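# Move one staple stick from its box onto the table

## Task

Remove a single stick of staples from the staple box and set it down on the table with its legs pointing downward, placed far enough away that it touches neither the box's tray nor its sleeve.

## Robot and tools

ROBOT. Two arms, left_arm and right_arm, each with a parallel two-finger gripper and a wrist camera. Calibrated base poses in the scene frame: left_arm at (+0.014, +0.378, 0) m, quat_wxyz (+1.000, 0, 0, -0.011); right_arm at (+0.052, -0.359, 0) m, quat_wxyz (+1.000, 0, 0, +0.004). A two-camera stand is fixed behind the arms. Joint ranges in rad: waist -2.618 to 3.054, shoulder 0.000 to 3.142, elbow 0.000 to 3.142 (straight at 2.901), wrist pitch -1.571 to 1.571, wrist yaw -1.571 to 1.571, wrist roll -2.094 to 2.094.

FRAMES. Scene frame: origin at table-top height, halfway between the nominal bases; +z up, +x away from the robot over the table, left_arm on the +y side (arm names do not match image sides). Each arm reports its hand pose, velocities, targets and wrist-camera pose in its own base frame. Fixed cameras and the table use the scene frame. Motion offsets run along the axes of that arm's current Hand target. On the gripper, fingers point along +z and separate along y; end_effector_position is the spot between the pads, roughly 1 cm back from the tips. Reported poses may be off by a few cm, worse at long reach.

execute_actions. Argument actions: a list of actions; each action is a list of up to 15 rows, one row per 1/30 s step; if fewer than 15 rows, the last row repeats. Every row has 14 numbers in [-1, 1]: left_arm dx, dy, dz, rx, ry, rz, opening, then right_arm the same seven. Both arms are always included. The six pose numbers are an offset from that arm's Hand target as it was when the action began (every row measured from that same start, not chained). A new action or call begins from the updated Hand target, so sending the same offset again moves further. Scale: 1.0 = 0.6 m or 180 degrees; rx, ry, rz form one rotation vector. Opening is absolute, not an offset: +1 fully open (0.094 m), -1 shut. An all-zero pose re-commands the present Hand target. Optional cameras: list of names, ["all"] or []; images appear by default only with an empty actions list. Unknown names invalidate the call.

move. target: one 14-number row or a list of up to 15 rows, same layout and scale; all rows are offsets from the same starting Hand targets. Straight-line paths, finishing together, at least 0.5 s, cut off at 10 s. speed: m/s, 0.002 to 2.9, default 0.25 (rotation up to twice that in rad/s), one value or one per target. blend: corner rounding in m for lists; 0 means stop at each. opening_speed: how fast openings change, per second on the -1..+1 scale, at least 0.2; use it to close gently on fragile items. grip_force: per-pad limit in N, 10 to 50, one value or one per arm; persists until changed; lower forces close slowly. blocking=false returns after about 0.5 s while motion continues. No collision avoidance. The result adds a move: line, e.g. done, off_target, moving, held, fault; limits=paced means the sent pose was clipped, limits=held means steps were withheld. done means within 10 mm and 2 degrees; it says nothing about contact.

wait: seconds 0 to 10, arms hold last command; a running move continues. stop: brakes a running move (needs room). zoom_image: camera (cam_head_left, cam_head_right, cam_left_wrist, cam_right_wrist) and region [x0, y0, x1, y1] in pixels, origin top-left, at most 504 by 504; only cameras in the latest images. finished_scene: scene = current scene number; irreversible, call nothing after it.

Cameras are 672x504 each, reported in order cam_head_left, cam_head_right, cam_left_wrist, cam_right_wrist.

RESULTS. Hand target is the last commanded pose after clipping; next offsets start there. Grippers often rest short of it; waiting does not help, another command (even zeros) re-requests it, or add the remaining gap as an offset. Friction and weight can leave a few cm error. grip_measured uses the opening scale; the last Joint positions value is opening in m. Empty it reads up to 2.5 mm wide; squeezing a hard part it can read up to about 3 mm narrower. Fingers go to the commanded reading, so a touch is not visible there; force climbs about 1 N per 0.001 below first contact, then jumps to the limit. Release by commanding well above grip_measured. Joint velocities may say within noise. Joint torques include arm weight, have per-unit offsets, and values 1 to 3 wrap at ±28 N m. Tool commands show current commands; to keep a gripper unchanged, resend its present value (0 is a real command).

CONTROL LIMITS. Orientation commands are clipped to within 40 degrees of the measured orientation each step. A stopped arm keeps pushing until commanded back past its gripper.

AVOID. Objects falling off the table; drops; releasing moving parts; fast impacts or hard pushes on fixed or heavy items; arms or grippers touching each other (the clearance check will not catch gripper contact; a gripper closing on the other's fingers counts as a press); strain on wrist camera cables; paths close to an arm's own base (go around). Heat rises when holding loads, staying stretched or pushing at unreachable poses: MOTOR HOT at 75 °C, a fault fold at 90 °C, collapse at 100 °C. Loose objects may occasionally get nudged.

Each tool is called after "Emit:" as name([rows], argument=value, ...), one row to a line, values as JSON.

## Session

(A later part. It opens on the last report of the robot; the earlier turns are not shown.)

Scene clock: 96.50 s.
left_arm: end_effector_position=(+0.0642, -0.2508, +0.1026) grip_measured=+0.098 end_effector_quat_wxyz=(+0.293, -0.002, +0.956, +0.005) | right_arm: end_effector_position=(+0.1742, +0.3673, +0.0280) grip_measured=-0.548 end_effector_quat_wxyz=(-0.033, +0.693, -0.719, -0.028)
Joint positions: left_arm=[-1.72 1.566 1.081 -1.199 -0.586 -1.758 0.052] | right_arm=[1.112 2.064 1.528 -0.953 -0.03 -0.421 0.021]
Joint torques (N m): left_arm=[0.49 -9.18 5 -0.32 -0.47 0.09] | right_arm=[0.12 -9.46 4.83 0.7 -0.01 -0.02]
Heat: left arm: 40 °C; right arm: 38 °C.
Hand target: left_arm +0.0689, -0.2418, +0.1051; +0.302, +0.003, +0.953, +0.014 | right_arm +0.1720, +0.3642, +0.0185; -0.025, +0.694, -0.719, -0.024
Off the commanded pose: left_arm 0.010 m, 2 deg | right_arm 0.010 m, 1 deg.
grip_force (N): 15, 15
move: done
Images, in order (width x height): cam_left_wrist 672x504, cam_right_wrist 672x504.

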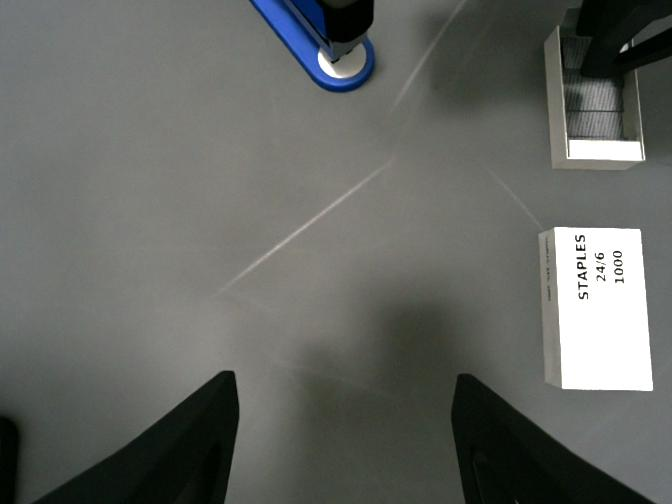

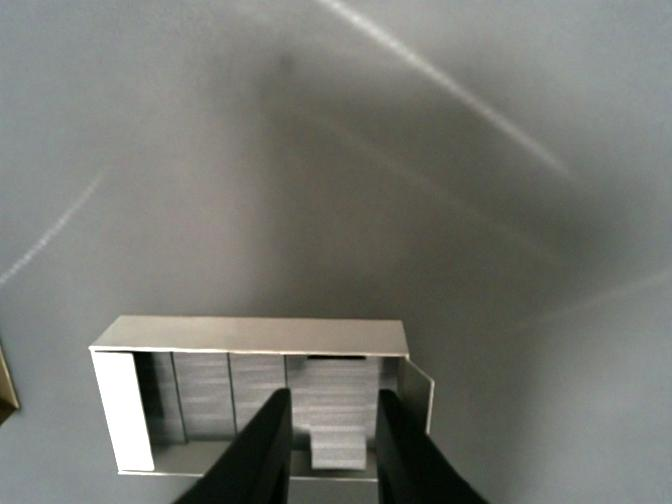

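Emit:
move(target=[0,0,0,0,0,0,0.1,0.012,-0.0008,0.013,0,0,0,-0.55], speed=0.04, cameras=["cam_right_wrist"])

Scene clock: 97.57 s.
left_arm: end_effector_position=(+0.0642, -0.2508, +0.1026) grip_measured=+0.098 end_effector_quat_wxyz=(+0.293, -0.002, +0.956, +0.005) | right_arm: end_effector_position=(+0.1718, +0.3624, +0.0195) grip_measured=-0.548 end_effector_quat_wxyz=(-0.028, +0.693, -0.719, -0.026)
Joint positions: left_arm=[-1.72 1.566 1.081 -1.199 -0.586 -1.758 0.052] | right_arm=[1.112 2.064 1.494 -0.93 -0.03 -0.421 0.021]
Joint torques (N m): left_arm=[0.42 -9.09 5.03 -0.28 -0.45 0.1] | right_arm=[-0.61 -10.09 3.41 0.85 -0.02 -0.12]
Heat: left arm: 40 °C; right arm: 38 °C.
Hand target: left_arm +0.0689, -0.2418, +0.1051; +0.302, +0.003, +0.953, +0.014 | right_arm +0.1723, +0.3575, +0.0102; -0.025, +0.694, -0.719, -0.024
Off the commanded pose: left_arm 0.010 m, 2 deg | right_arm 0.011 m, 0 deg.
grip_force (N): 15, 15
move: off_target (right_arm)
Images, in order (width x height): cam_right_wrist 672x504.

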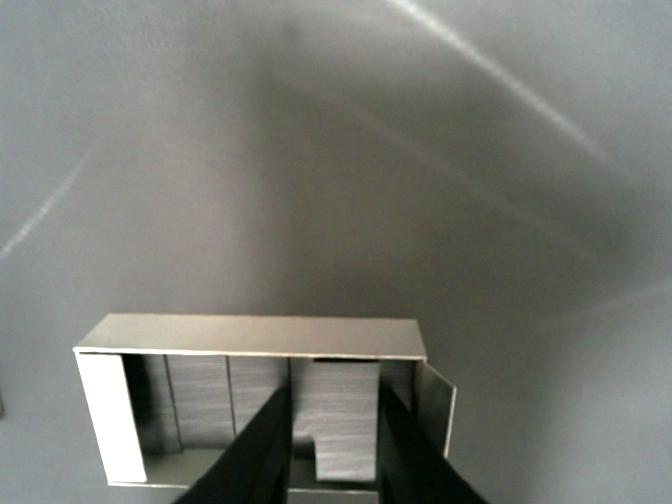

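Emit:
move(target=[0,0,0,0,0,0,0.1,0.002,-0.007,-0.003,0,0,0,-0.55], speed=0.04, cameras=["cam_right_wrist"])

Scene clock: 98.63 s.
left_arm: end_effector_position=(+0.0642, -0.2508, +0.1026) grip_measured=+0.098 end_effector_quat_wxyz=(+0.293, -0.002, +0.956, +0.005) | right_arm: end_effector_position=(+0.1725, +0.3622, +0.0196) grip_measured=-0.548 end_effector_quat_wxyz=(-0.027, +0.694, -0.718, -0.030)
Joint positions: left_arm=[-1.72 1.566 1.081 -1.199 -0.586 -1.758 0.052] | right_arm=[1.107 2.064 1.494 -0.93 -0.038 -0.429 0.021]
Joint torques (N m): left_arm=[0.53 -9.07 5.12 -0.27 -0.42 0.11] | right_arm=[-1.17 -10.09 3.99 0.77 0.05 -0.18]
Heat: left arm: 40 °C; right arm: 39 °C.
Hand target: left_arm +0.0689, -0.2418, +0.1051; +0.302, +0.003, +0.953, +0.014 | right_arm +0.1764, +0.3561, +0.0119; -0.025, +0.694, -0.719, -0.024
Off the commanded pose: left_arm 0.010 m, 2 deg | right_arm 0.011 m, 1 deg.
grip_force (N): 15, 15
move: off_target (right_arm)
Images, in order (width x height): cam_right_wrist 672x504.

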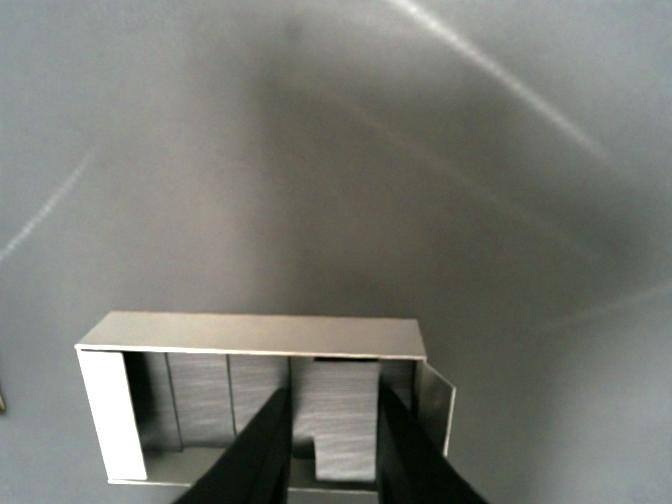

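Emit:
move(target=[0,0,0,0,0,0,0.1,0.001,-0.002,-0.014,0,0,0,-0.55], speed=0.04, cameras=["cam_right_wrist"])

Scene clock: 99.60 s.
left_arm: end_effector_position=(+0.0642, -0.2508, +0.1026) grip_measured=+0.098 end_effector_quat_wxyz=(+0.293, -0.002, +0.956, +0.005) | right_arm: end_effector_position=(+0.1726, +0.3620, +0.0198) grip_measured=-0.548 end_effector_quat_wxyz=(-0.026, +0.695, -0.718, -0.032)
Joint positions: left_arm=[-1.72 1.566 1.081 -1.199 -0.586 -1.758 0.052] | right_arm=[1.104 2.064 1.494 -0.931 -0.044 -0.434 0.021]
Joint torques (N m): left_arm=[0.49 -9.14 4.88 -0.3 -0.53 0.11] | right_arm=[-1.28 -11 5.38 0.46 0.11 -0.15]
Heat: left arm: 40 °C; right arm: 39 °C.
Hand target: left_arm +0.0689, -0.2418, +0.1051; +0.302, +0.003, +0.953, +0.014 | right_arm +0.1776, +0.3549, +0.0202; -0.025, +0.694, -0.719, -0.024
Off the commanded pose: left_arm 0.010 m, 2 deg | right_arm 0.009 m, 1 deg.
grip_force (N): 15, 15
move: done
Images, in order (width x height): cam_right_wrist 672x504.

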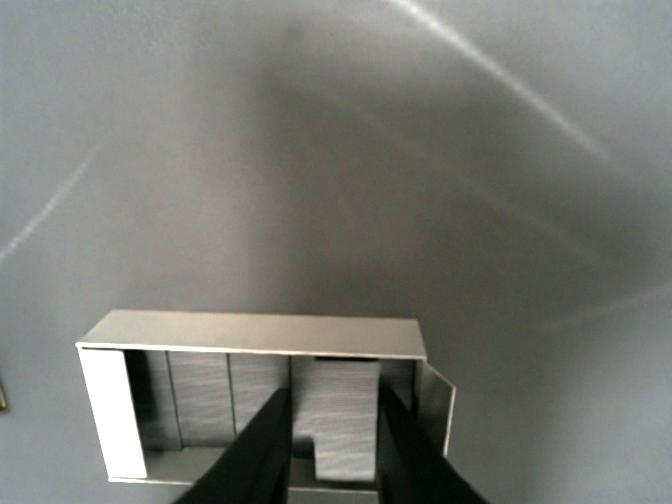

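Emit:
move(target=[0,0,0,0,0,0,0.1,-0.003,0,-0.018,0,0,0,-0.55], speed=0.05, cameras=["cam_right_wrist"])

Scene clock: 100.60 s.
left_arm: end_effector_position=(+0.0642, -0.2508, +0.1026) grip_measured=+0.098 end_effector_quat_wxyz=(+0.293, -0.002, +0.956, +0.005) | right_arm: end_effector_position=(+0.1728, +0.3583, +0.0200) grip_measured=-0.548 end_effector_quat_wxyz=(-0.020, +0.694, -0.719, -0.029)
Joint positions: left_arm=[-1.72 1.566 1.081 -1.199 -0.586 -1.758 0.052] | right_arm=[1.1 2.063 1.495 -0.946 -0.042 -0.434 0.021]
Joint torques (N m): left_arm=[0.32 -9.05 5.15 -0.31 -0.48 0.08] | right_arm=[-0.83 -11.75 7.94 0.16 0.09 -0.13]
Heat: left arm: 40 °C; right arm: 39 °C.
Hand target: left_arm +0.0689, -0.2418, +0.1051; +0.302, +0.003, +0.953, +0.014 | right_arm +0.1776, +0.3558, +0.0311; -0.025, +0.694, -0.719, -0.024
Off the commanded pose: left_arm 0.010 m, 2 deg | right_arm 0.012 m, 1 deg.
grip_force (N): 15, 15
move: off_target (right_arm)
Images, in order (width x height): cam_right_wrist 672x504.

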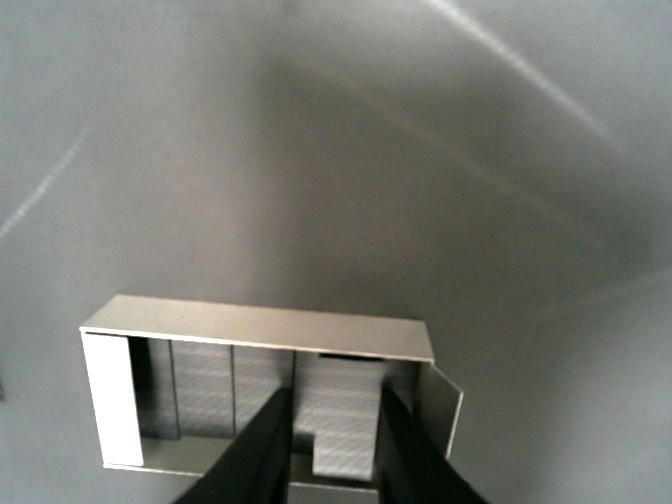

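Emit:
move(target=[0,0,0,0,0,0,0.1,0,0,-0.015,0,0,0,-0.55], speed=0.05, cameras=["cam_right_wrist"])

Scene clock: 101.87 s.
left_arm: end_effector_position=(+0.0642, -0.2508, +0.1026) grip_measured=+0.098 end_effector_quat_wxyz=(+0.293, -0.002, +0.956, +0.005) | right_arm: end_effector_position=(+0.1712, +0.3486, +0.0213) grip_measured=-0.548 end_effector_quat_wxyz=(-0.003, +0.693, -0.721, -0.018)
Joint positions: left_arm=[-1.72 1.566 1.081 -1.199 -0.586 -1.758 0.052] | right_arm=[1.097 2.063 1.502 -0.993 -0.032 -0.434 0.021]
Joint torques (N m): left_arm=[0.36 -9.2 5.03 -0.29 -0.5 0.11] | right_arm=[-0.61 -12.67 8.94 0.24 0 -0.13]
Heat: left arm: 40 °C; right arm: 39 °C.
Hand target: left_arm +0.0689, -0.2418, +0.1051; +0.302, +0.003, +0.953, +0.014 | right_arm +0.1776, +0.3553, +0.0401; -0.025, +0.694, -0.719, -0.024
Off the commanded pose: left_arm 0.010 m, 2 deg | right_arm 0.021 m, 3 deg.
grip_force (N): 15, 15
move: off_target (right_arm)
Images, in order (width x height): cam_right_wrist 672x504.

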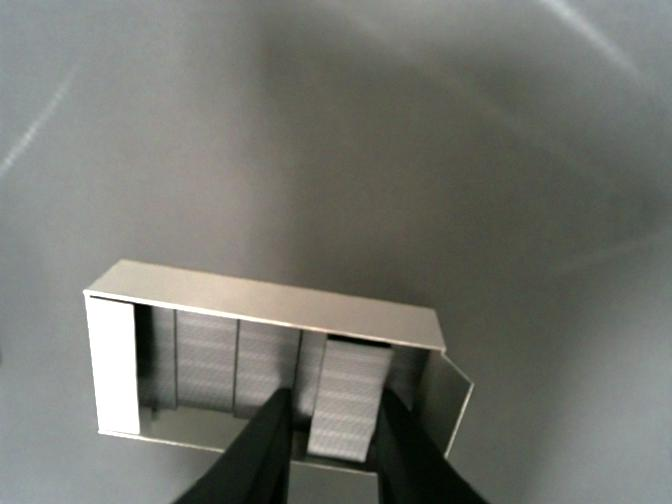

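Emit:
move(target=[0,0,0,0,0,0,0.1,0,0,-0.02,0,0,0,-0.55], speed=0.06, cameras=["cam_right_wrist"])

Scene clock: 103.07 s.
left_arm: end_effector_position=(+0.0642, -0.2508, +0.1026) grip_measured=+0.098 end_effector_quat_wxyz=(+0.293, -0.002, +0.956, +0.005) | right_arm: end_effector_position=(+0.1706, +0.3470, +0.0278) grip_measured=-0.548 end_effector_quat_wxyz=(+0.004, +0.693, -0.721, -0.015)
Joint positions: left_arm=[-1.72 1.566 1.081 -1.199 -0.586 -1.758 0.052] | right_arm=[1.097 2.063 1.53 -1.035 -0.031 -0.435 0.021]
Joint torques (N m): left_arm=[0.69 -8.96 5.08 -0.29 -0.45 0.08] | right_arm=[-0.69 -13.85 8.95 0.23 -0.01 -0.13]
Heat: left arm: 40 °C; right arm: 39 °C.
Hand target: left_arm +0.0689, -0.2418, +0.1051; +0.302, +0.003, +0.953, +0.014 | right_arm +0.1776, +0.3544, +0.0520; -0.025, +0.694, -0.719, -0.024
Off the commanded pose: left_arm 0.010 m, 2 deg | right_arm 0.026 m, 4 deg.
grip_force (N): 15, 15
move: off_target (right_arm)
Images, in order (width x height): cam_right_wrist 672x504.

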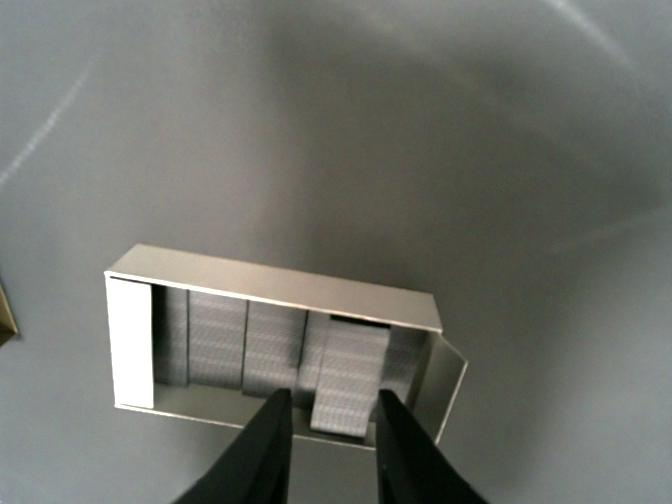

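Emit:
move(target=[0,0,0,0,0,0,0.1,0,0.0027,-0.0167,0.0042,0.022,0.0609,-0.55], speed=0.06, cameras=["cam_right_wrist"])

Scene clock: 106.03 s.
left_arm: end_effector_position=(+0.0642, -0.2508, +0.1026) grip_measured=+0.098 end_effector_quat_wxyz=(+0.293, -0.002, +0.956, +0.005) | right_arm: end_effector_position=(+0.1749, +0.3484, +0.0555) grip_measured=-0.548 end_effector_quat_wxyz=(-0.005, -0.625, +0.781, -0.003)
Joint positions: left_arm=[-1.72 1.566 1.081 -1.199 -0.586 -1.758 0.052] | right_arm=[1.104 2.063 1.643 -1.162 0.002 -0.246 0.021]
Joint torques (N m): left_arm=[0.42 -9.25 5.16 -0.29 -0.49 0.09] | right_arm=[0.5 -10.29 9.11 0.2 0.04 0.12]
Heat: left arm: 40 °C; right arm: 39 °C.
Hand target: left_arm +0.0689, -0.2418, +0.1051; +0.302, +0.003, +0.953, +0.014 | right_arm +0.1759, +0.3538, +0.0620; +0.003, -0.623, +0.782, -0.002
Off the commanded pose: left_arm 0.010 m, 2 deg | right_arm 0.008 m, 1 deg.
grip_force (N): 15, 15
move: done
Images, in order (width x height): cam_right_wrist 672x504.

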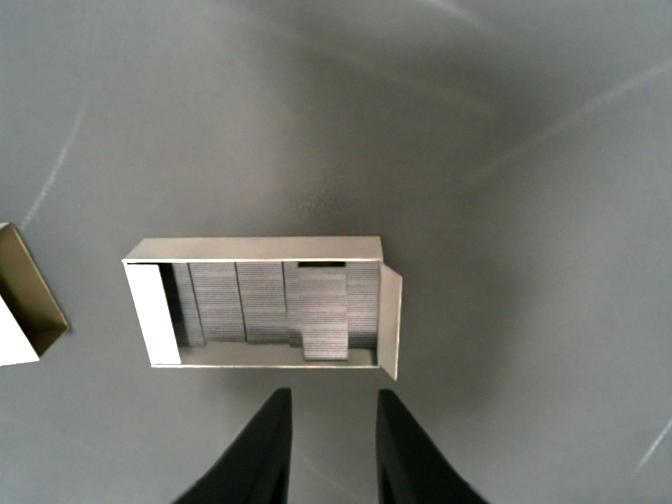

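Emit:
move(target=[0,0,0,0,0,0,0.1,0,0.0055,0.045,0,0,0,-0.55], speed=0.05, cameras=["cam_right_wrist"])

Scene clock: 107.77 s.
left_arm: end_effector_position=(+0.0642, -0.2508, +0.1026) grip_measured=+0.098 end_effector_quat_wxyz=(+0.293, -0.002, +0.956, +0.005) | right_arm: end_effector_position=(+0.1758, +0.3568, +0.0471) grip_measured=-0.548 end_effector_quat_wxyz=(+0.013, -0.625, +0.781, +0.005)
Joint positions: left_arm=[-1.72 1.566 1.081 -1.199 -0.586 -1.758 0.052] | right_arm=[1.111 2.063 1.608 -1.089 0.002 -0.238 0.021]
Joint torques (N m): left_arm=[0.39 -9.14 5.07 -0.31 -0.48 0.13] | right_arm=[0.49 -8.95 4.93 0.55 0.03 0.11]
Heat: left arm: 39 °C; right arm: 39 °C.
Hand target: left_arm +0.0689, -0.2418, +0.1051; +0.302, +0.003, +0.953, +0.014 | right_arm +0.1729, +0.3545, +0.0350; +0.003, -0.623, +0.782, -0.002
Off the commanded pose: left_arm 0.010 m, 2 deg | right_arm 0.013 m, 1 deg.
grip_force (N): 15, 15
move: off_target (right_arm)
Images, in order (width x height): cam_right_wrist 672x504.

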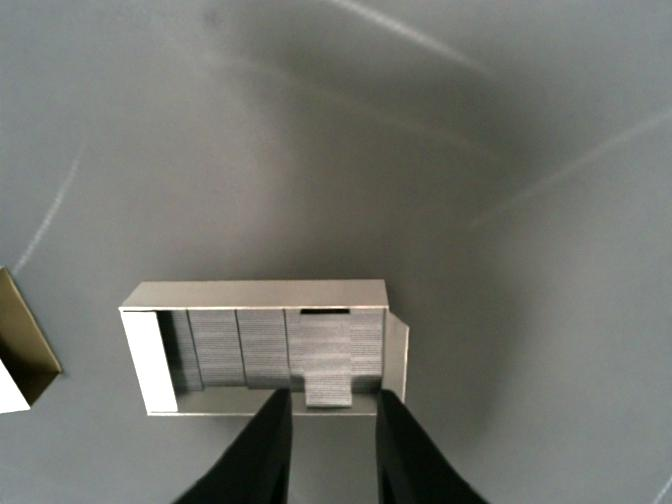

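Emit:
move(target=[0,0,0,0,0,0,0.1,0.01,0.0035,0.028,0,0,0,-0.55], speed=0.05, cameras=["cam_right_wrist"])

Scene clock: 109.73 s.
left_arm: end_effector_position=(+0.0642, -0.2508, +0.1026) grip_measured=+0.098 end_effector_quat_wxyz=(+0.293, -0.002, +0.956, +0.005) | right_arm: end_effector_position=(+0.1731, +0.3513, +0.0283) grip_measured=-0.548 end_effector_quat_wxyz=(+0.010, -0.624, +0.781, +0.004)
Joint positions: left_arm=[-1.72 1.566 1.081 -1.199 -0.586 -1.758 0.052] | right_arm=[1.111 2.063 1.532 -1.018 0.002 -0.237 0.021]
Joint torques (N m): left_arm=[0.51 -9.09 5.27 -0.27 -0.47 0.15] | right_arm=[0.62 -9.18 4.81 0.55 0.04 0.11]
Heat: left arm: 39 °C; right arm: 39 °C.
Hand target: left_arm +0.0689, -0.2418, +0.1051; +0.302, +0.003, +0.953, +0.014 | right_arm +0.1696, +0.3491, +0.0182; +0.003, -0.623, +0.782, -0.002
Off the commanded pose: left_arm 0.010 m, 2 deg | right_arm 0.011 m, 1 deg.
grip_force (N): 15, 15
move: off_target (right_arm)
Images, in order (width x height): cam_right_wrist 672x504.

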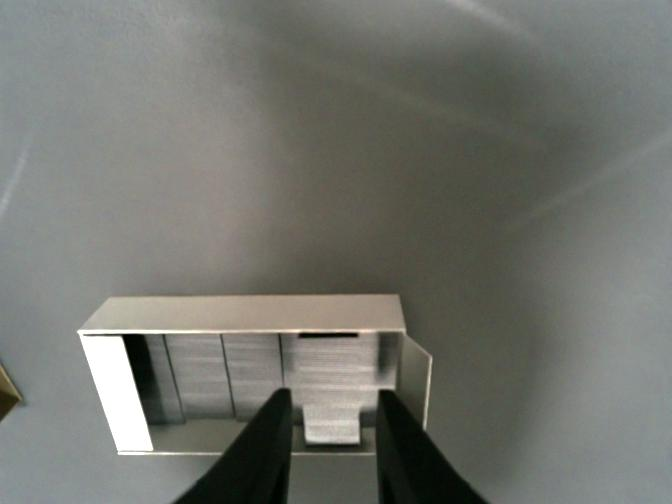

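Emit:
move(target=[0,0,0,0,0,0,0.1,-0.005,0.001,0.0135,0,0,0,-0.55], speed=0.04, cameras=["cam_right_wrist"])

Scene clock: 110.80 s.
left_arm: end_effector_position=(+0.0642, -0.2508, +0.1026) grip_measured=+0.098 end_effector_quat_wxyz=(+0.293, -0.002, +0.956, +0.005) | right_arm: end_effector_position=(+0.1740, +0.3571, +0.0285) grip_measured=-0.548 end_effector_quat_wxyz=(+0.020, -0.625, +0.781, +0.008)
Joint positions: left_arm=[-1.72 1.566 1.081 -1.199 -0.586 -1.758 0.052] | right_arm=[1.116 2.063 1.532 -0.996 0.003 -0.234 0.021]
Joint torques (N m): left_arm=[0.28 -9.14 4.98 -0.32 -0.51 0.11] | right_arm=[0.43 -7.88 4.52 0.6 0.03 0.11]
Heat: left arm: 39 °C; right arm: 39 °C.
Hand target: left_arm +0.0689, -0.2418, +0.1051; +0.302, +0.003, +0.953, +0.014 | right_arm +0.1697, +0.3522, +0.0101; +0.003, -0.623, +0.782, -0.002
Off the commanded pose: left_arm 0.010 m, 2 deg | right_arm 0.020 m, 2 deg.
grip_force (N): 15, 15
move: off_target (right_arm)
Images, in order (width x height): cam_right_wrist 672x504.

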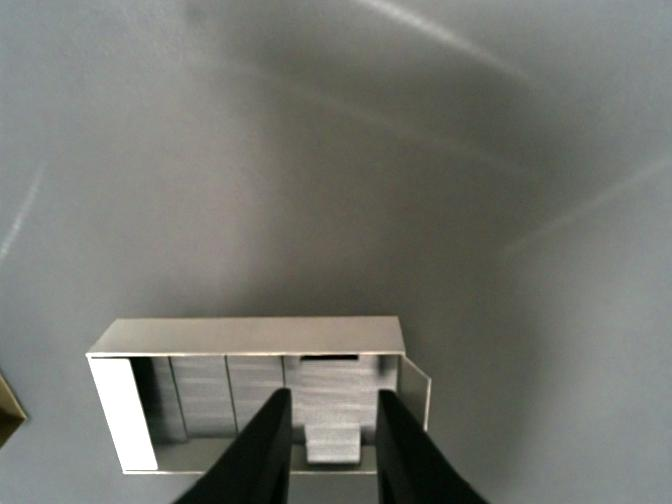

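Emit:
move(target=[0,0,0,0,0,0,0.1,0.004,0.0005,0.013,0,0,0,-0.55], speed=0.04, cameras=["cam_right_wrist"])

Scene clock: 111.97 s.
left_arm: end_effector_position=(+0.0642, -0.2508, +0.1026) grip_measured=+0.098 end_effector_quat_wxyz=(+0.293, -0.002, +0.956, +0.005) | right_arm: end_effector_position=(+0.1728, +0.3545, +0.0205) grip_measured=-0.548 end_effector_quat_wxyz=(+0.020, -0.625, +0.781, +0.008)
Joint positions: left_arm=[-1.72 1.566 1.081 -1.199 -0.586 -1.758 0.052] | right_arm=[1.116 2.063 1.499 -0.964 0.003 -0.234 0.021]
Joint torques (N m): left_arm=[0.36 -9.21 5.23 -0.3 -0.43 0.11] | right_arm=[0.43 -7.68 4.75 0.6 0.03 0.1]
Heat: left arm: 39 °C; right arm: 39 °C.
Hand target: left_arm +0.0689, -0.2418, +0.1051; +0.302, +0.003, +0.953, +0.014 | right_arm +0.1689, +0.3499, +0.0023; +0.002, -0.623, +0.782, -0.002
Off the commanded pose: left_arm 0.010 m, 2 deg | right_arm 0.019 m, 2 deg.
grip_force (N): 15, 15
move: off_target (right_arm)
Images, in order (width x height): cam_right_wrist 672x504.

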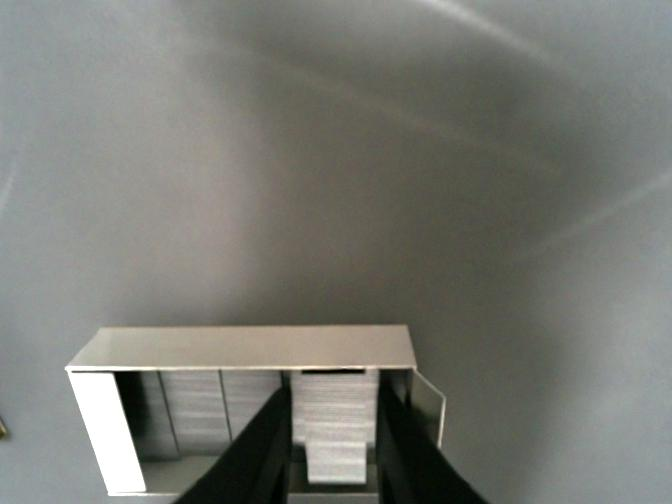

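Emit:
zoom_image(camera="cam_right_wrist", region=[260, 340, 460, 504])

Scaled by 2.520 from the camera's 672x504 image, which has a finer 960x720 frame.

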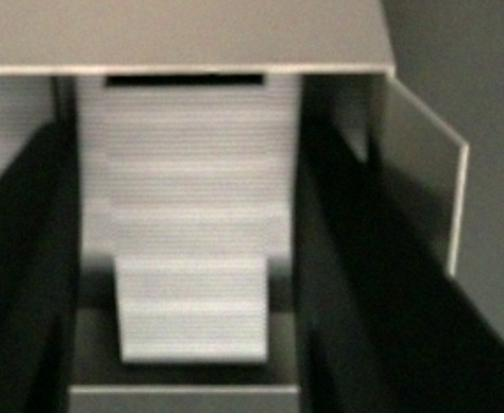

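Emit:
move(target=[0,0,0,0,0,0,0.1,0,0,-0.004,0,0,0,-0.8], speed=0.05, opening_speed=0.3, cameras=["cam_right_wrist"])

Scene clock: 113.43 s.
left_arm: end_effector_position=(+0.0642, -0.2508, +0.1026) grip_measured=+0.098 end_effector_quat_wxyz=(+0.293, -0.002, +0.956, +0.005) | right_arm: end_effector_position=(+0.1728, +0.3546, +0.0205) grip_measured=-0.684 end_effector_quat_wxyz=(+0.020, -0.625, +0.781, +0.008)
Joint positions: left_arm=[-1.72 1.566 1.081 -1.199 -0.586 -1.758 0.052] | right_arm=[1.116 2.063 1.499 -0.963 0.003 -0.234 0.015]
Joint torques (N m): left_arm=[0.38 -9.17 5.18 -0.28 -0.46 0.07] | right_arm=[0.43 -7.87 5.22 0.52 0.03 0.11]
Heat: left arm: 39 °C; right arm: 39 °C.
Hand target: left_arm +0.0689, -0.2418, +0.1051; +0.302, +0.003, +0.953, +0.014 | right_arm +0.1689, +0.3499, +0.0047; +0.003, -0.623, +0.782, -0.002
Off the commanded pose: left_arm 0.010 m, 2 deg | right_arm 0.017 m, 2 deg.
grip_force (N): 15, 15
move: off_target (right_arm)
Images, in order (width x height): cam_right_wrist 672x504.

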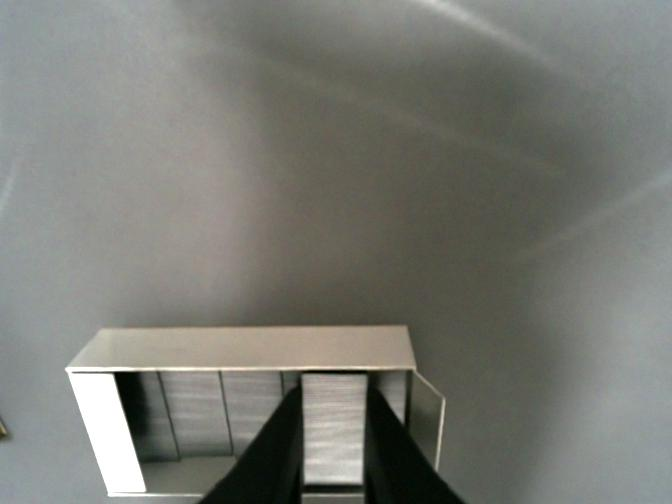

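Emit:
move(target=[0,0,0,0,0,0,0.1,-0.012,0,-0.1,0,0,0,-0.8], speed=0.08, cameras=["cam_right_wrist","cam_left_wrist"])

Scene clock: 115.20 s.
left_arm: end_effector_position=(+0.0642, -0.2508, +0.1026) grip_measured=+0.098 end_effector_quat_wxyz=(+0.293, -0.002, +0.956, +0.005) | right_arm: end_effector_position=(+0.1705, +0.3517, +0.0586) grip_measured=-0.684 end_effector_quat_wxyz=(-0.004, -0.624, +0.781, -0.004)
Joint positions: left_arm=[-1.72 1.566 1.081 -1.199 -0.586 -1.758 0.052] | right_arm=[1.118 2.063 1.655 -1.173 0.003 -0.229 0.015]
Joint torques (N m): left_arm=[0.29 -9.1 5.11 -0.32 -0.45 0.1] | right_arm=[0.66 -10.28 8.98 0.2 0.02 0.11]
Heat: left arm: 39 °C; right arm: 39 °C.
Hand target: left_arm +0.0689, -0.2418, +0.1051; +0.302, +0.003, +0.953, +0.014 | right_arm +0.1702, +0.3569, +0.0647; +0.003, -0.623, +0.782, -0.002
Off the commanded pose: left_arm 0.010 m, 2 deg | right_arm 0.008 m, 1 deg.
grip_force (N): 15, 15
move: done
Images, in order (width x height): cam_left_wrist 672x504, cam_right_wrist 672x504.

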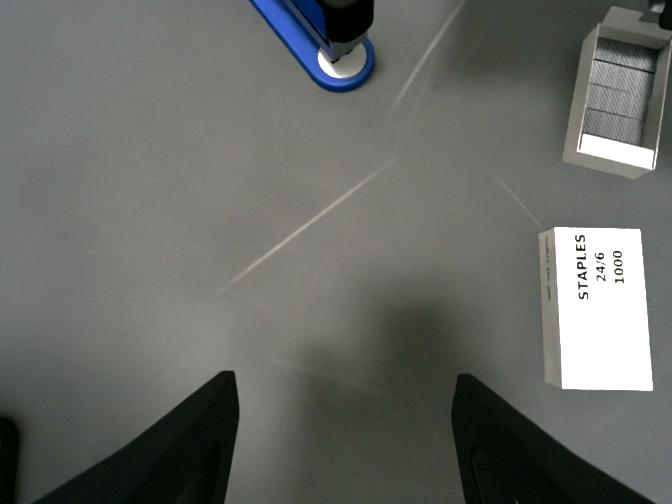

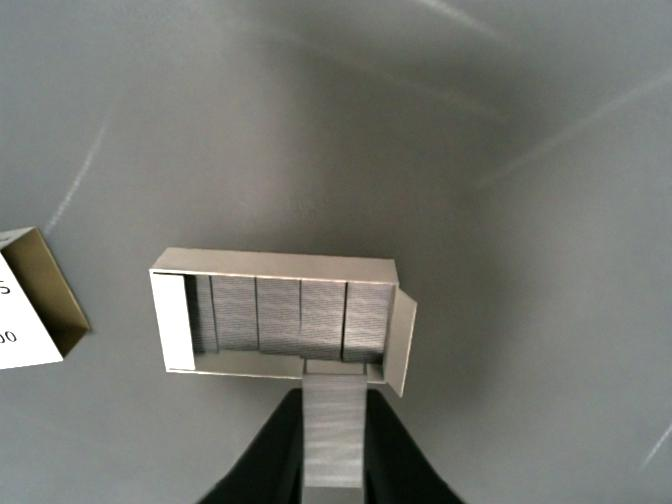

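Emit:
move([
  [0,0,0,0,0,0,0.1,0,0,-0.045,0,0,0,-0.8],
  [0,0,0,0,0,0,0.1,0.2442,-0.0692,-0.04,0,0,0,-0.8],
], speed=[0.08,0.15], blend=[0.015,0], cameras=["all"])

Scene clock: 117.97 s.
left_arm: end_effector_position=(+0.0642, -0.2508, +0.1026) grip_measured=+0.098 end_effector_quat_wxyz=(+0.293, -0.002, +0.956, +0.005) | right_arm: end_effector_position=(+0.1787, +0.2063, +0.0865) grip_measured=-0.684 end_effector_quat_wxyz=(-0.008, -0.620, +0.785, -0.006)
Joint positions: left_arm=[-1.72 1.566 1.081 -1.199 -0.586 -1.758 0.052] | right_arm=[0.859 1.607 1.185 -1.167 0.009 -0.478 0.015]
Joint torques (N m): left_arm=[0.44 -8.92 5.11 -0.28 -0.47 0.14] | right_arm=[-0.35 -8.43 4.67 0.45 -0.04 -0.12]
Heat: left arm: 39 °C; right arm: 39 °C.
Hand target: left_arm +0.0689, -0.2418, +0.1051; +0.302, +0.003, +0.953, +0.014 | right_arm +0.1776, +0.2049, +0.0887; +0.003, -0.623, +0.782, -0.002
Off the commanded pose: left_arm 0.010 m, 2 deg | right_arm 0.003 m, 1 deg.
grip_force (N): 15, 15
move: done; blend cut to 0.0135 m at target 1

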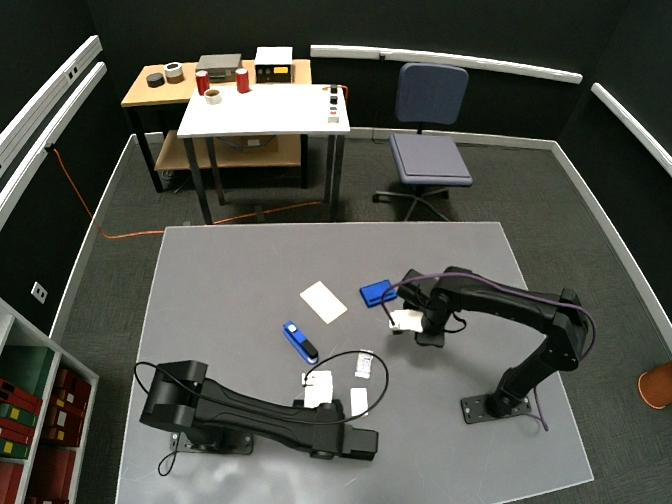

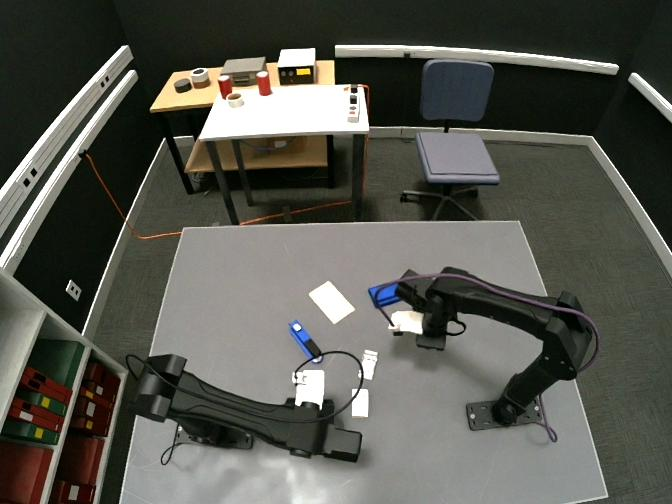

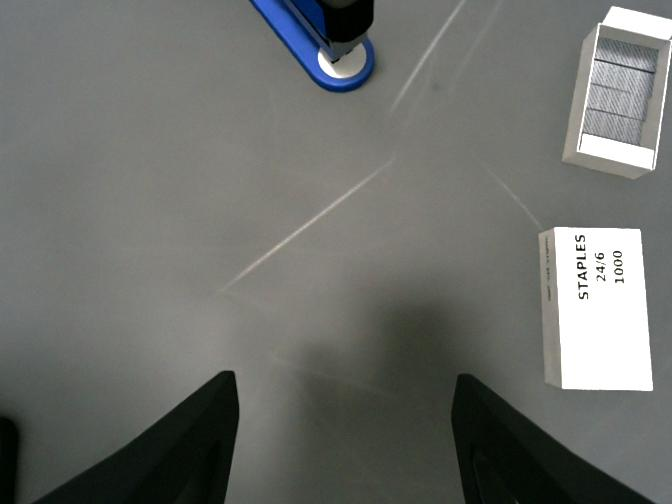

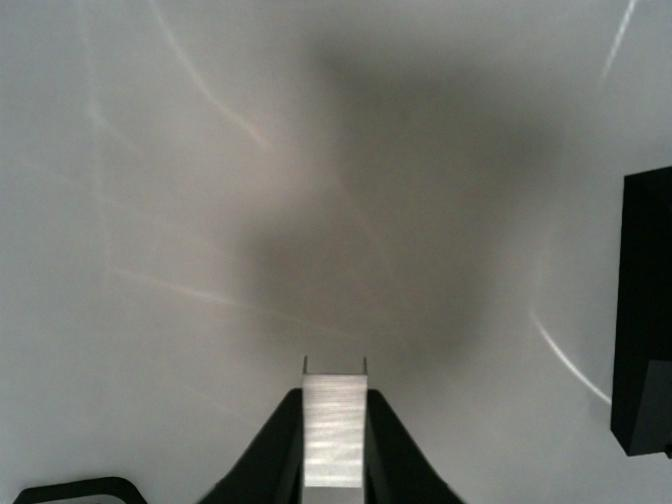

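Emit:
move(target=[0,0,0,0,0,0,0.1,0,0,0.1,0,0,0,-0.8], speed=0.1)

Scene clock: 119.57 s.
left_arm: end_effector_position=(+0.0642, -0.2508, +0.1026) grip_measured=+0.098 end_effector_quat_wxyz=(+0.293, -0.002, +0.956, +0.005) | right_arm: end_effector_position=(+0.1801, +0.2079, +0.0380) grip_measured=-0.684 end_effector_quat_wxyz=(+0.014, -0.621, +0.784, -0.002)
Joint positions: left_arm=[-1.72 1.566 1.081 -1.199 -0.586 -1.758 0.052] | right_arm=[0.859 1.624 1.003 -0.922 0.009 -0.48 0.015]
Joint torques (N m): left_arm=[0.57 -9.14 5.12 -0.32 -0.47 0.11] | right_arm=[-0.46 -4.68 4.79 0.58 -0.04 -0.14]
Heat: left arm: 39 °C; right arm: 38 °C.
Hand target: left_arm +0.0689, -0.2418, +0.1051; +0.302, +0.003, +0.953, +0.014 | right_arm +0.1780, +0.2048, +0.0286; +0.002, -0.623, +0.782, -0.002
Off the commanded pose: left_arm 0.010 m, 2 deg | right_arm 0.010 m, 1 deg.
grip_force (N): 15, 15
move: done

Emit:
move(target=[0,0,0,0,0,0,0.1,0,0,0.025,0,0,0,-0.8], speed=0.06, cameras=["cam_right_wrist"])

Scene clock: 120.77 s.
left_arm: end_effector_position=(+0.0642, -0.2508, +0.1026) grip_measured=+0.098 end_effector_quat_wxyz=(+0.293, -0.002, +0.956, +0.005) | right_arm: end_effector_position=(+0.1808, +0.2087, +0.0238) grip_measured=-0.684 end_effector_quat_wxyz=(+0.016, -0.621, +0.784, -0.002)
Joint positions: left_arm=[-1.72 1.566 1.081 -1.199 -0.586 -1.758 0.052] | right_arm=[0.859 1.649 0.968 -0.859 0.009 -0.48 0.015]
Joint torques (N m): left_arm=[0.35 -9.14 5.3 -0.31 -0.45 0.08] | right_arm=[-0.5 -4.66 4.57 0.58 -0.05 -0.14]
Heat: left arm: 39 °C; right arm: 38 °C.
Hand target: left_arm +0.0689, -0.2418, +0.1051; +0.302, +0.003, +0.953, +0.014 | right_arm +0.1781, +0.2048, +0.0137; +0.003, -0.623, +0.782, -0.002
Off the commanded pose: left_arm 0.010 m, 2 deg | right_arm 0.011 m, 2 deg.
grip_force (N): 15, 15
move: off_target (right_arm)
Images, in order (width x height): cam_right_wrist 672x504.

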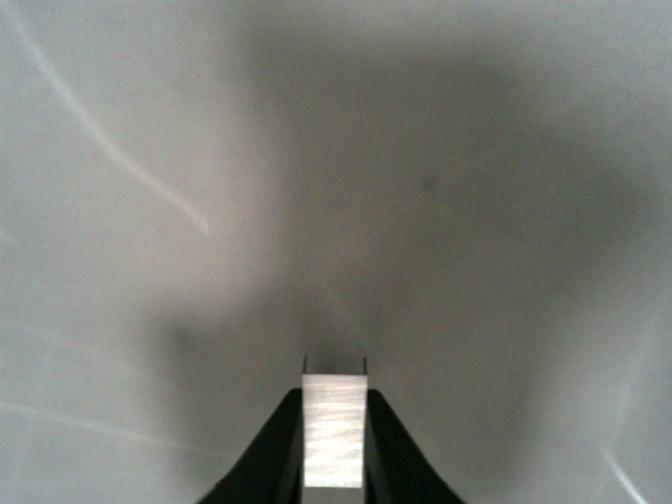

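Emit:
move(target=[0,0,0,0,0,0,0.1,0,0,0.009,0,0,0,-0.8], speed=0.04)

Emit:
move(target=[0,0,0,0,0,0,0.1,0,0,0.006,0,0,0,-0.8], speed=0.03, cameras=["cam_right_wrist"])

Scene clock: 121.83 s.
left_arm: end_effector_position=(+0.0642, -0.2508, +0.1026) grip_measured=+0.098 end_effector_quat_wxyz=(+0.293, -0.002, +0.956, +0.005) | right_arm: end_effector_position=(+0.1811, +0.2091, +0.0186) grip_measured=-0.684 end_effector_quat_wxyz=(+0.016, -0.621, +0.784, -0.001)
Joint positions: left_arm=[-1.72 1.566 1.081 -1.199 -0.586 -1.758 0.052] | right_arm=[0.859 1.659 0.956 -0.837 0.009 -0.48 0.015]
Joint torques (N m): left_arm=[0.39 -9.02 5.05 -0.3 -0.45 0.07] | right_arm=[-0.5 -4.64 4.48 0.61 -0.04 -0.13]
Heat: left arm: 39 °C; right arm: 38 °C.
Hand target: left_arm +0.0689, -0.2418, +0.1051; +0.302, +0.003, +0.953, +0.014 | right_arm +0.1782, +0.2049, +0.0083; +0.003, -0.623, +0.782, -0.002
Off the commanded pose: left_arm 0.010 m, 2 deg | right_arm 0.012 m, 2 deg.
grip_force (N): 15, 15
move: off_target (right_arm)

Scene clock: 122.77 s.
left_arm: end_effector_position=(+0.0642, -0.2508, +0.1026) grip_measured=+0.098 end_effector_quat_wxyz=(+0.293, -0.002, +0.956, +0.005) | right_arm: end_effector_position=(+0.1813, +0.2093, +0.0151) grip_measured=-0.684 end_effector_quat_wxyz=(+0.017, -0.621, +0.784, -0.001)
Joint positions: left_arm=[-1.72 1.566 1.081 -1.199 -0.586 -1.758 0.052] | right_arm=[0.859 1.666 0.948 -0.821 0.009 -0.48 0.015]
Joint torques (N m): left_arm=[0.53 -9.09 5.18 -0.28 -0.43 0.14] | right_arm=[-0.49 -4.68 4.44 0.56 -0.05 -0.13]
Heat: left arm: 39 °C; right arm: 38 °C.
Hand target: left_arm +0.0689, -0.2418, +0.1051; +0.302, +0.003, +0.953, +0.014 | right_arm +0.1782, +0.2049, +0.0048; +0.003, -0.623, +0.782, -0.002
Off the commanded pose: left_arm 0.010 m, 2 deg | right_arm 0.012 m, 2 deg.
grip_force (N): 15, 15
move: off_target (right_arm)
Images, in order (width x height): cam_right_wrist 672x504.

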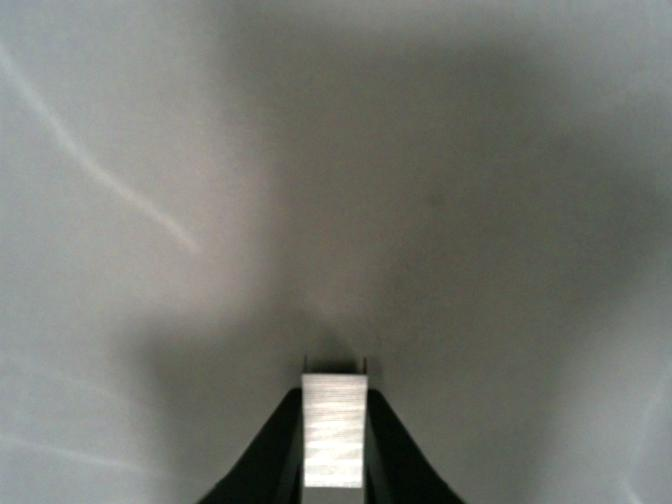

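Emit:
move(target=[0,0,0,0,0,0,0.1,0,0,0.004,0,0,0,-0.8], speed=0.03, cameras=["cam_right_wrist"])

Scene clock: 123.63 s.
left_arm: end_effector_position=(+0.0642, -0.2508, +0.1026) grip_measured=+0.098 end_effector_quat_wxyz=(+0.293, -0.002, +0.956, +0.005) | right_arm: end_effector_position=(+0.1828, +0.2110, +0.0152) grip_measured=-0.684 end_effector_quat_wxyz=(+0.021, -0.621, +0.784, -0.001)
Joint positions: left_arm=[-1.72 1.566 1.081 -1.199 -0.586 -1.758 0.052] | right_arm=[0.859 1.666 0.948 -0.812 0.009 -0.48 0.015]
Joint torques (N m): left_arm=[0.47 -9.46 5.03 -0.31 -0.47 0.12] | right_arm=[-0.5 -4.4 3.99 0.6 -0.04 -0.14]
Heat: left arm: 39 °C; right arm: 38 °C.
Hand target: left_arm +0.0689, -0.2418, +0.1051; +0.302, +0.003, +0.953, +0.014 | right_arm +0.1782, +0.2049, +0.0024; +0.003, -0.623, +0.782, -0.002
Off the commanded pose: left_arm 0.010 m, 2 deg | right_arm 0.015 m, 2 deg.
grip_force (N): 15, 15
move: off_target (right_arm)
Images, in order (width x height): cam_right_wrist 672x504.

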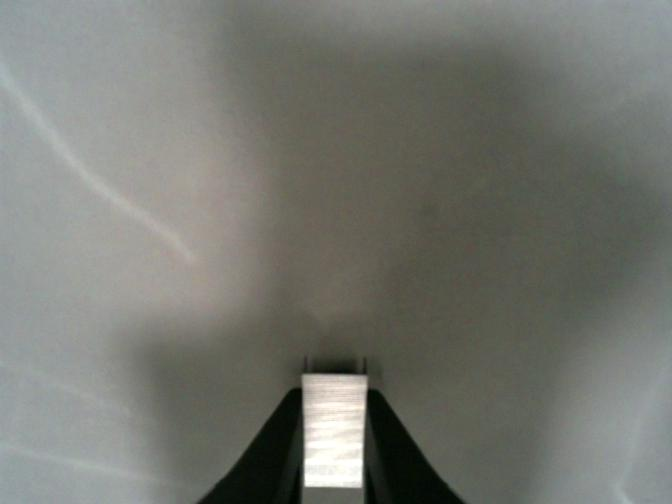

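Emit:
move(target=[0,0,0,0,0,0,0.1,0,0,0.001,0,0.015,0,-0.8], speed=0.03, cameras=["cam_right_wrist"])

Scene clock: 125.00 s.
left_arm: end_effector_position=(+0.0642, -0.2508, +0.1026) grip_measured=+0.098 end_effector_quat_wxyz=(+0.293, -0.002, +0.956, +0.005) | right_arm: end_effector_position=(+0.1821, +0.2095, +0.0117) grip_measured=-0.684 end_effector_quat_wxyz=(+0.009, -0.622, +0.783, -0.007)
Joint positions: left_arm=[-1.72 1.566 1.081 -1.199 -0.586 -1.758 0.052] | right_arm=[0.863 1.691 0.961 -0.827 0.018 -0.48 0.015]
Joint torques (N m): left_arm=[0.36 -9.18 5.23 -0.37 -0.45 0.1] | right_arm=[0.47 -3.54 6.35 0.24 0.1 0.04]
Heat: left arm: 39 °C; right arm: 37 °C.
Hand target: left_arm +0.0689, -0.2418, +0.1051; +0.302, +0.003, +0.953, +0.014 | right_arm +0.1781, +0.2048, +0.0016; -0.016, -0.623, +0.782, -0.017
Off the commanded pose: left_arm 0.010 m, 2 deg | right_arm 0.012 m, 3 deg.
grip_force (N): 15, 15
move: off_target (right_arm)
Images, in order (width x height): cam_right_wrist 672x504.

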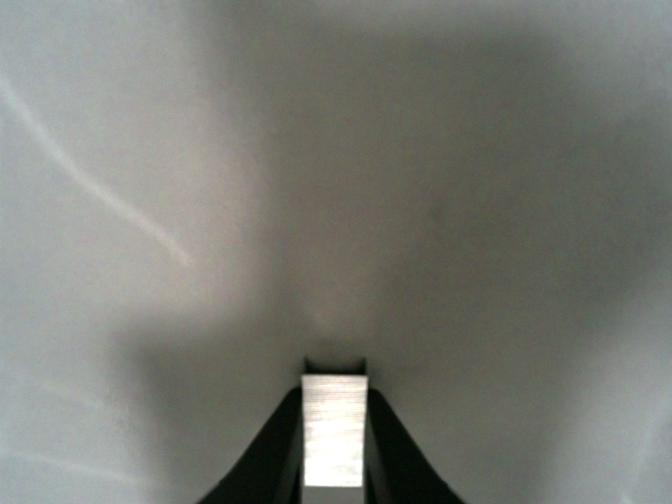

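Emit:
move(target=[0,0,0,0,0,0,0.1,0,0,-0.008,0,0,0,-0.8], speed=0.03)

Emit:
move(target=[0,0,0,0,0,0,0.1,0,0,0,0,0,0,-0.45], opening_speed=0.25, cameras=["cam_right_wrist"])

Scene clock: 126.00 s.
left_arm: end_effector_position=(+0.0642, -0.2508, +0.1026) grip_measured=+0.098 end_effector_quat_wxyz=(+0.293, -0.002, +0.956, +0.005) | right_arm: end_effector_position=(+0.1826, +0.2093, +0.0121) grip_measured=-0.684 end_effector_quat_wxyz=(+0.009, -0.622, +0.783, -0.009)
Joint positions: left_arm=[-1.72 1.566 1.081 -1.199 -0.586 -1.758 0.052] | right_arm=[0.863 1.691 0.963 -0.83 0.021 -0.48 0.015]
Joint torques (N m): left_arm=[0.21 -8.99 4.96 -0.3 -0.44 0.09] | right_arm=[0.58 -4.12 7.28 0.04 0.06 0.04]
Heat: left arm: 39 °C; right arm: 37 °C.
Hand target: left_arm +0.0689, -0.2418, +0.1051; +0.302, +0.003, +0.953, +0.014 | right_arm +0.1782, +0.2050, +0.0065; -0.016, -0.623, +0.782, -0.017
Off the commanded pose: left_arm 0.010 m, 2 deg | right_arm 0.008 m, 3 deg.
grip_force (N): 15, 15
move: off_target (right_arm)

Scene clock: 127.60 s.
left_arm: end_effector_position=(+0.0642, -0.2508, +0.1026) grip_measured=+0.098 end_effector_quat_wxyz=(+0.293, -0.002, +0.956, +0.005) | right_arm: end_effector_position=(+0.1795, +0.2058, +0.0112) grip_measured=-0.452 end_effector_quat_wxyz=(-0.001, -0.623, +0.782, -0.012)
Joint positions: left_arm=[-1.72 1.566 1.081 -1.199 -0.586 -1.758 0.052] | right_arm=[0.865 1.695 0.964 -0.847 0.023 -0.48 0.026]
Joint torques (N m): left_arm=[0.18 -9.24 5.18 -0.27 -0.46 0.08] | right_arm=[0.36 -4.36 7.19 0.18 0.05 0.05]
Heat: left arm: 39 °C; right arm: 37 °C.
Hand target: left_arm +0.0689, -0.2418, +0.1051; +0.302, +0.003, +0.953, +0.014 | right_arm +0.1782, +0.2051, +0.0065; -0.016, -0.623, +0.782, -0.017
Off the commanded pose: left_arm 0.010 m, 2 deg | right_arm 0.005 m, 2 deg.
grip_force (N): 15, 15
move: done
Images, in order (width x height): cam_right_wrist 672x504.

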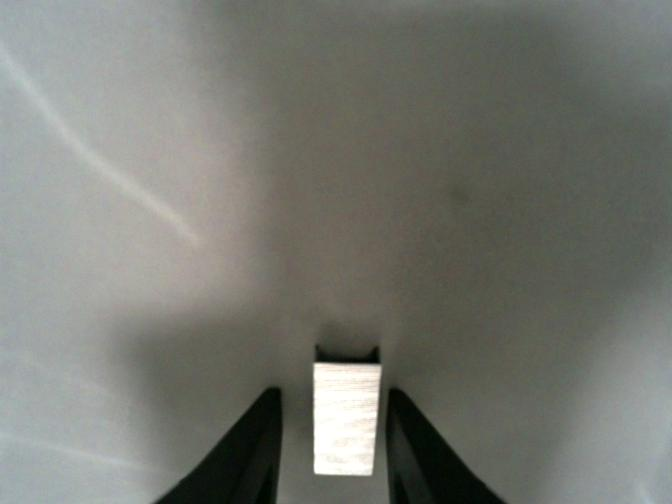

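Emit:
move(target=[0,0,0,0,0,0,0.1,-0.004,0,-0.12,0,0,0,-0.42], speed=0.08, cameras=["cam_right_wrist","cam_head_left"])

Scene clock: 129.40 s.
left_arm: end_effector_position=(+0.0642, -0.2508, +0.1026) grip_measured=+0.098 end_effector_quat_wxyz=(+0.293, -0.002, +0.956, +0.005) | right_arm: end_effector_position=(+0.1762, +0.2050, +0.0653) grip_measured=-0.422 end_effector_quat_wxyz=(-0.036, -0.624, +0.780, -0.020)
Joint positions: left_arm=[-1.72 1.566 1.081 -1.199 -0.586 -1.758 0.052] | right_arm=[0.873 1.673 1.167 -1.144 0.024 -0.475 0.027]
Joint torques (N m): left_arm=[0.39 -8.87 5 -0.28 -0.4 0.12] | right_arm=[0.51 -8.81 8.53 0.05 0.02 0.11]
Heat: left arm: 39 °C; right arm: 37 °C.
Hand target: left_arm +0.0689, -0.2418, +0.1051; +0.302, +0.003, +0.953, +0.014 | right_arm +0.1791, +0.2106, +0.0783; -0.016, -0.623, +0.782, -0.017
Off the commanded pose: left_arm 0.010 m, 2 deg | right_arm 0.014 m, 2 deg.
grip_force (N): 15, 15
move: off_target (right_arm)
Images, in order (width x height): cam_head_left 672x504, cam_right_wrist 672x504.

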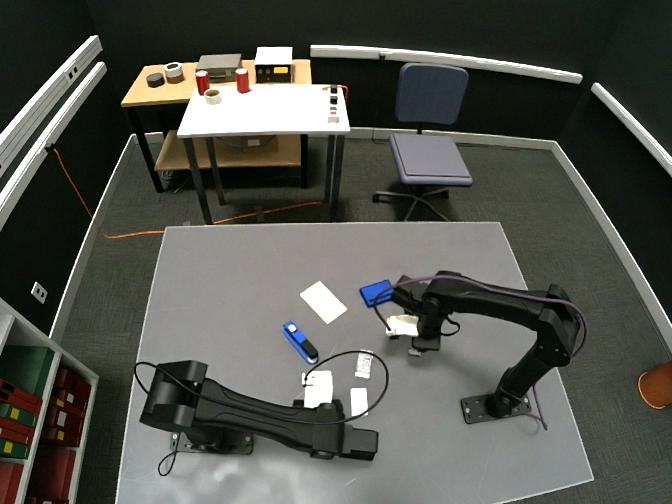

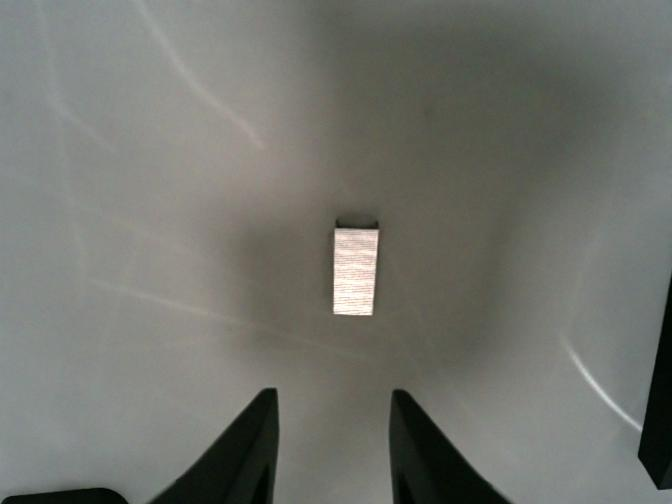

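Emit:
finished_scene(scene=2)

The scene is finished: the task was done.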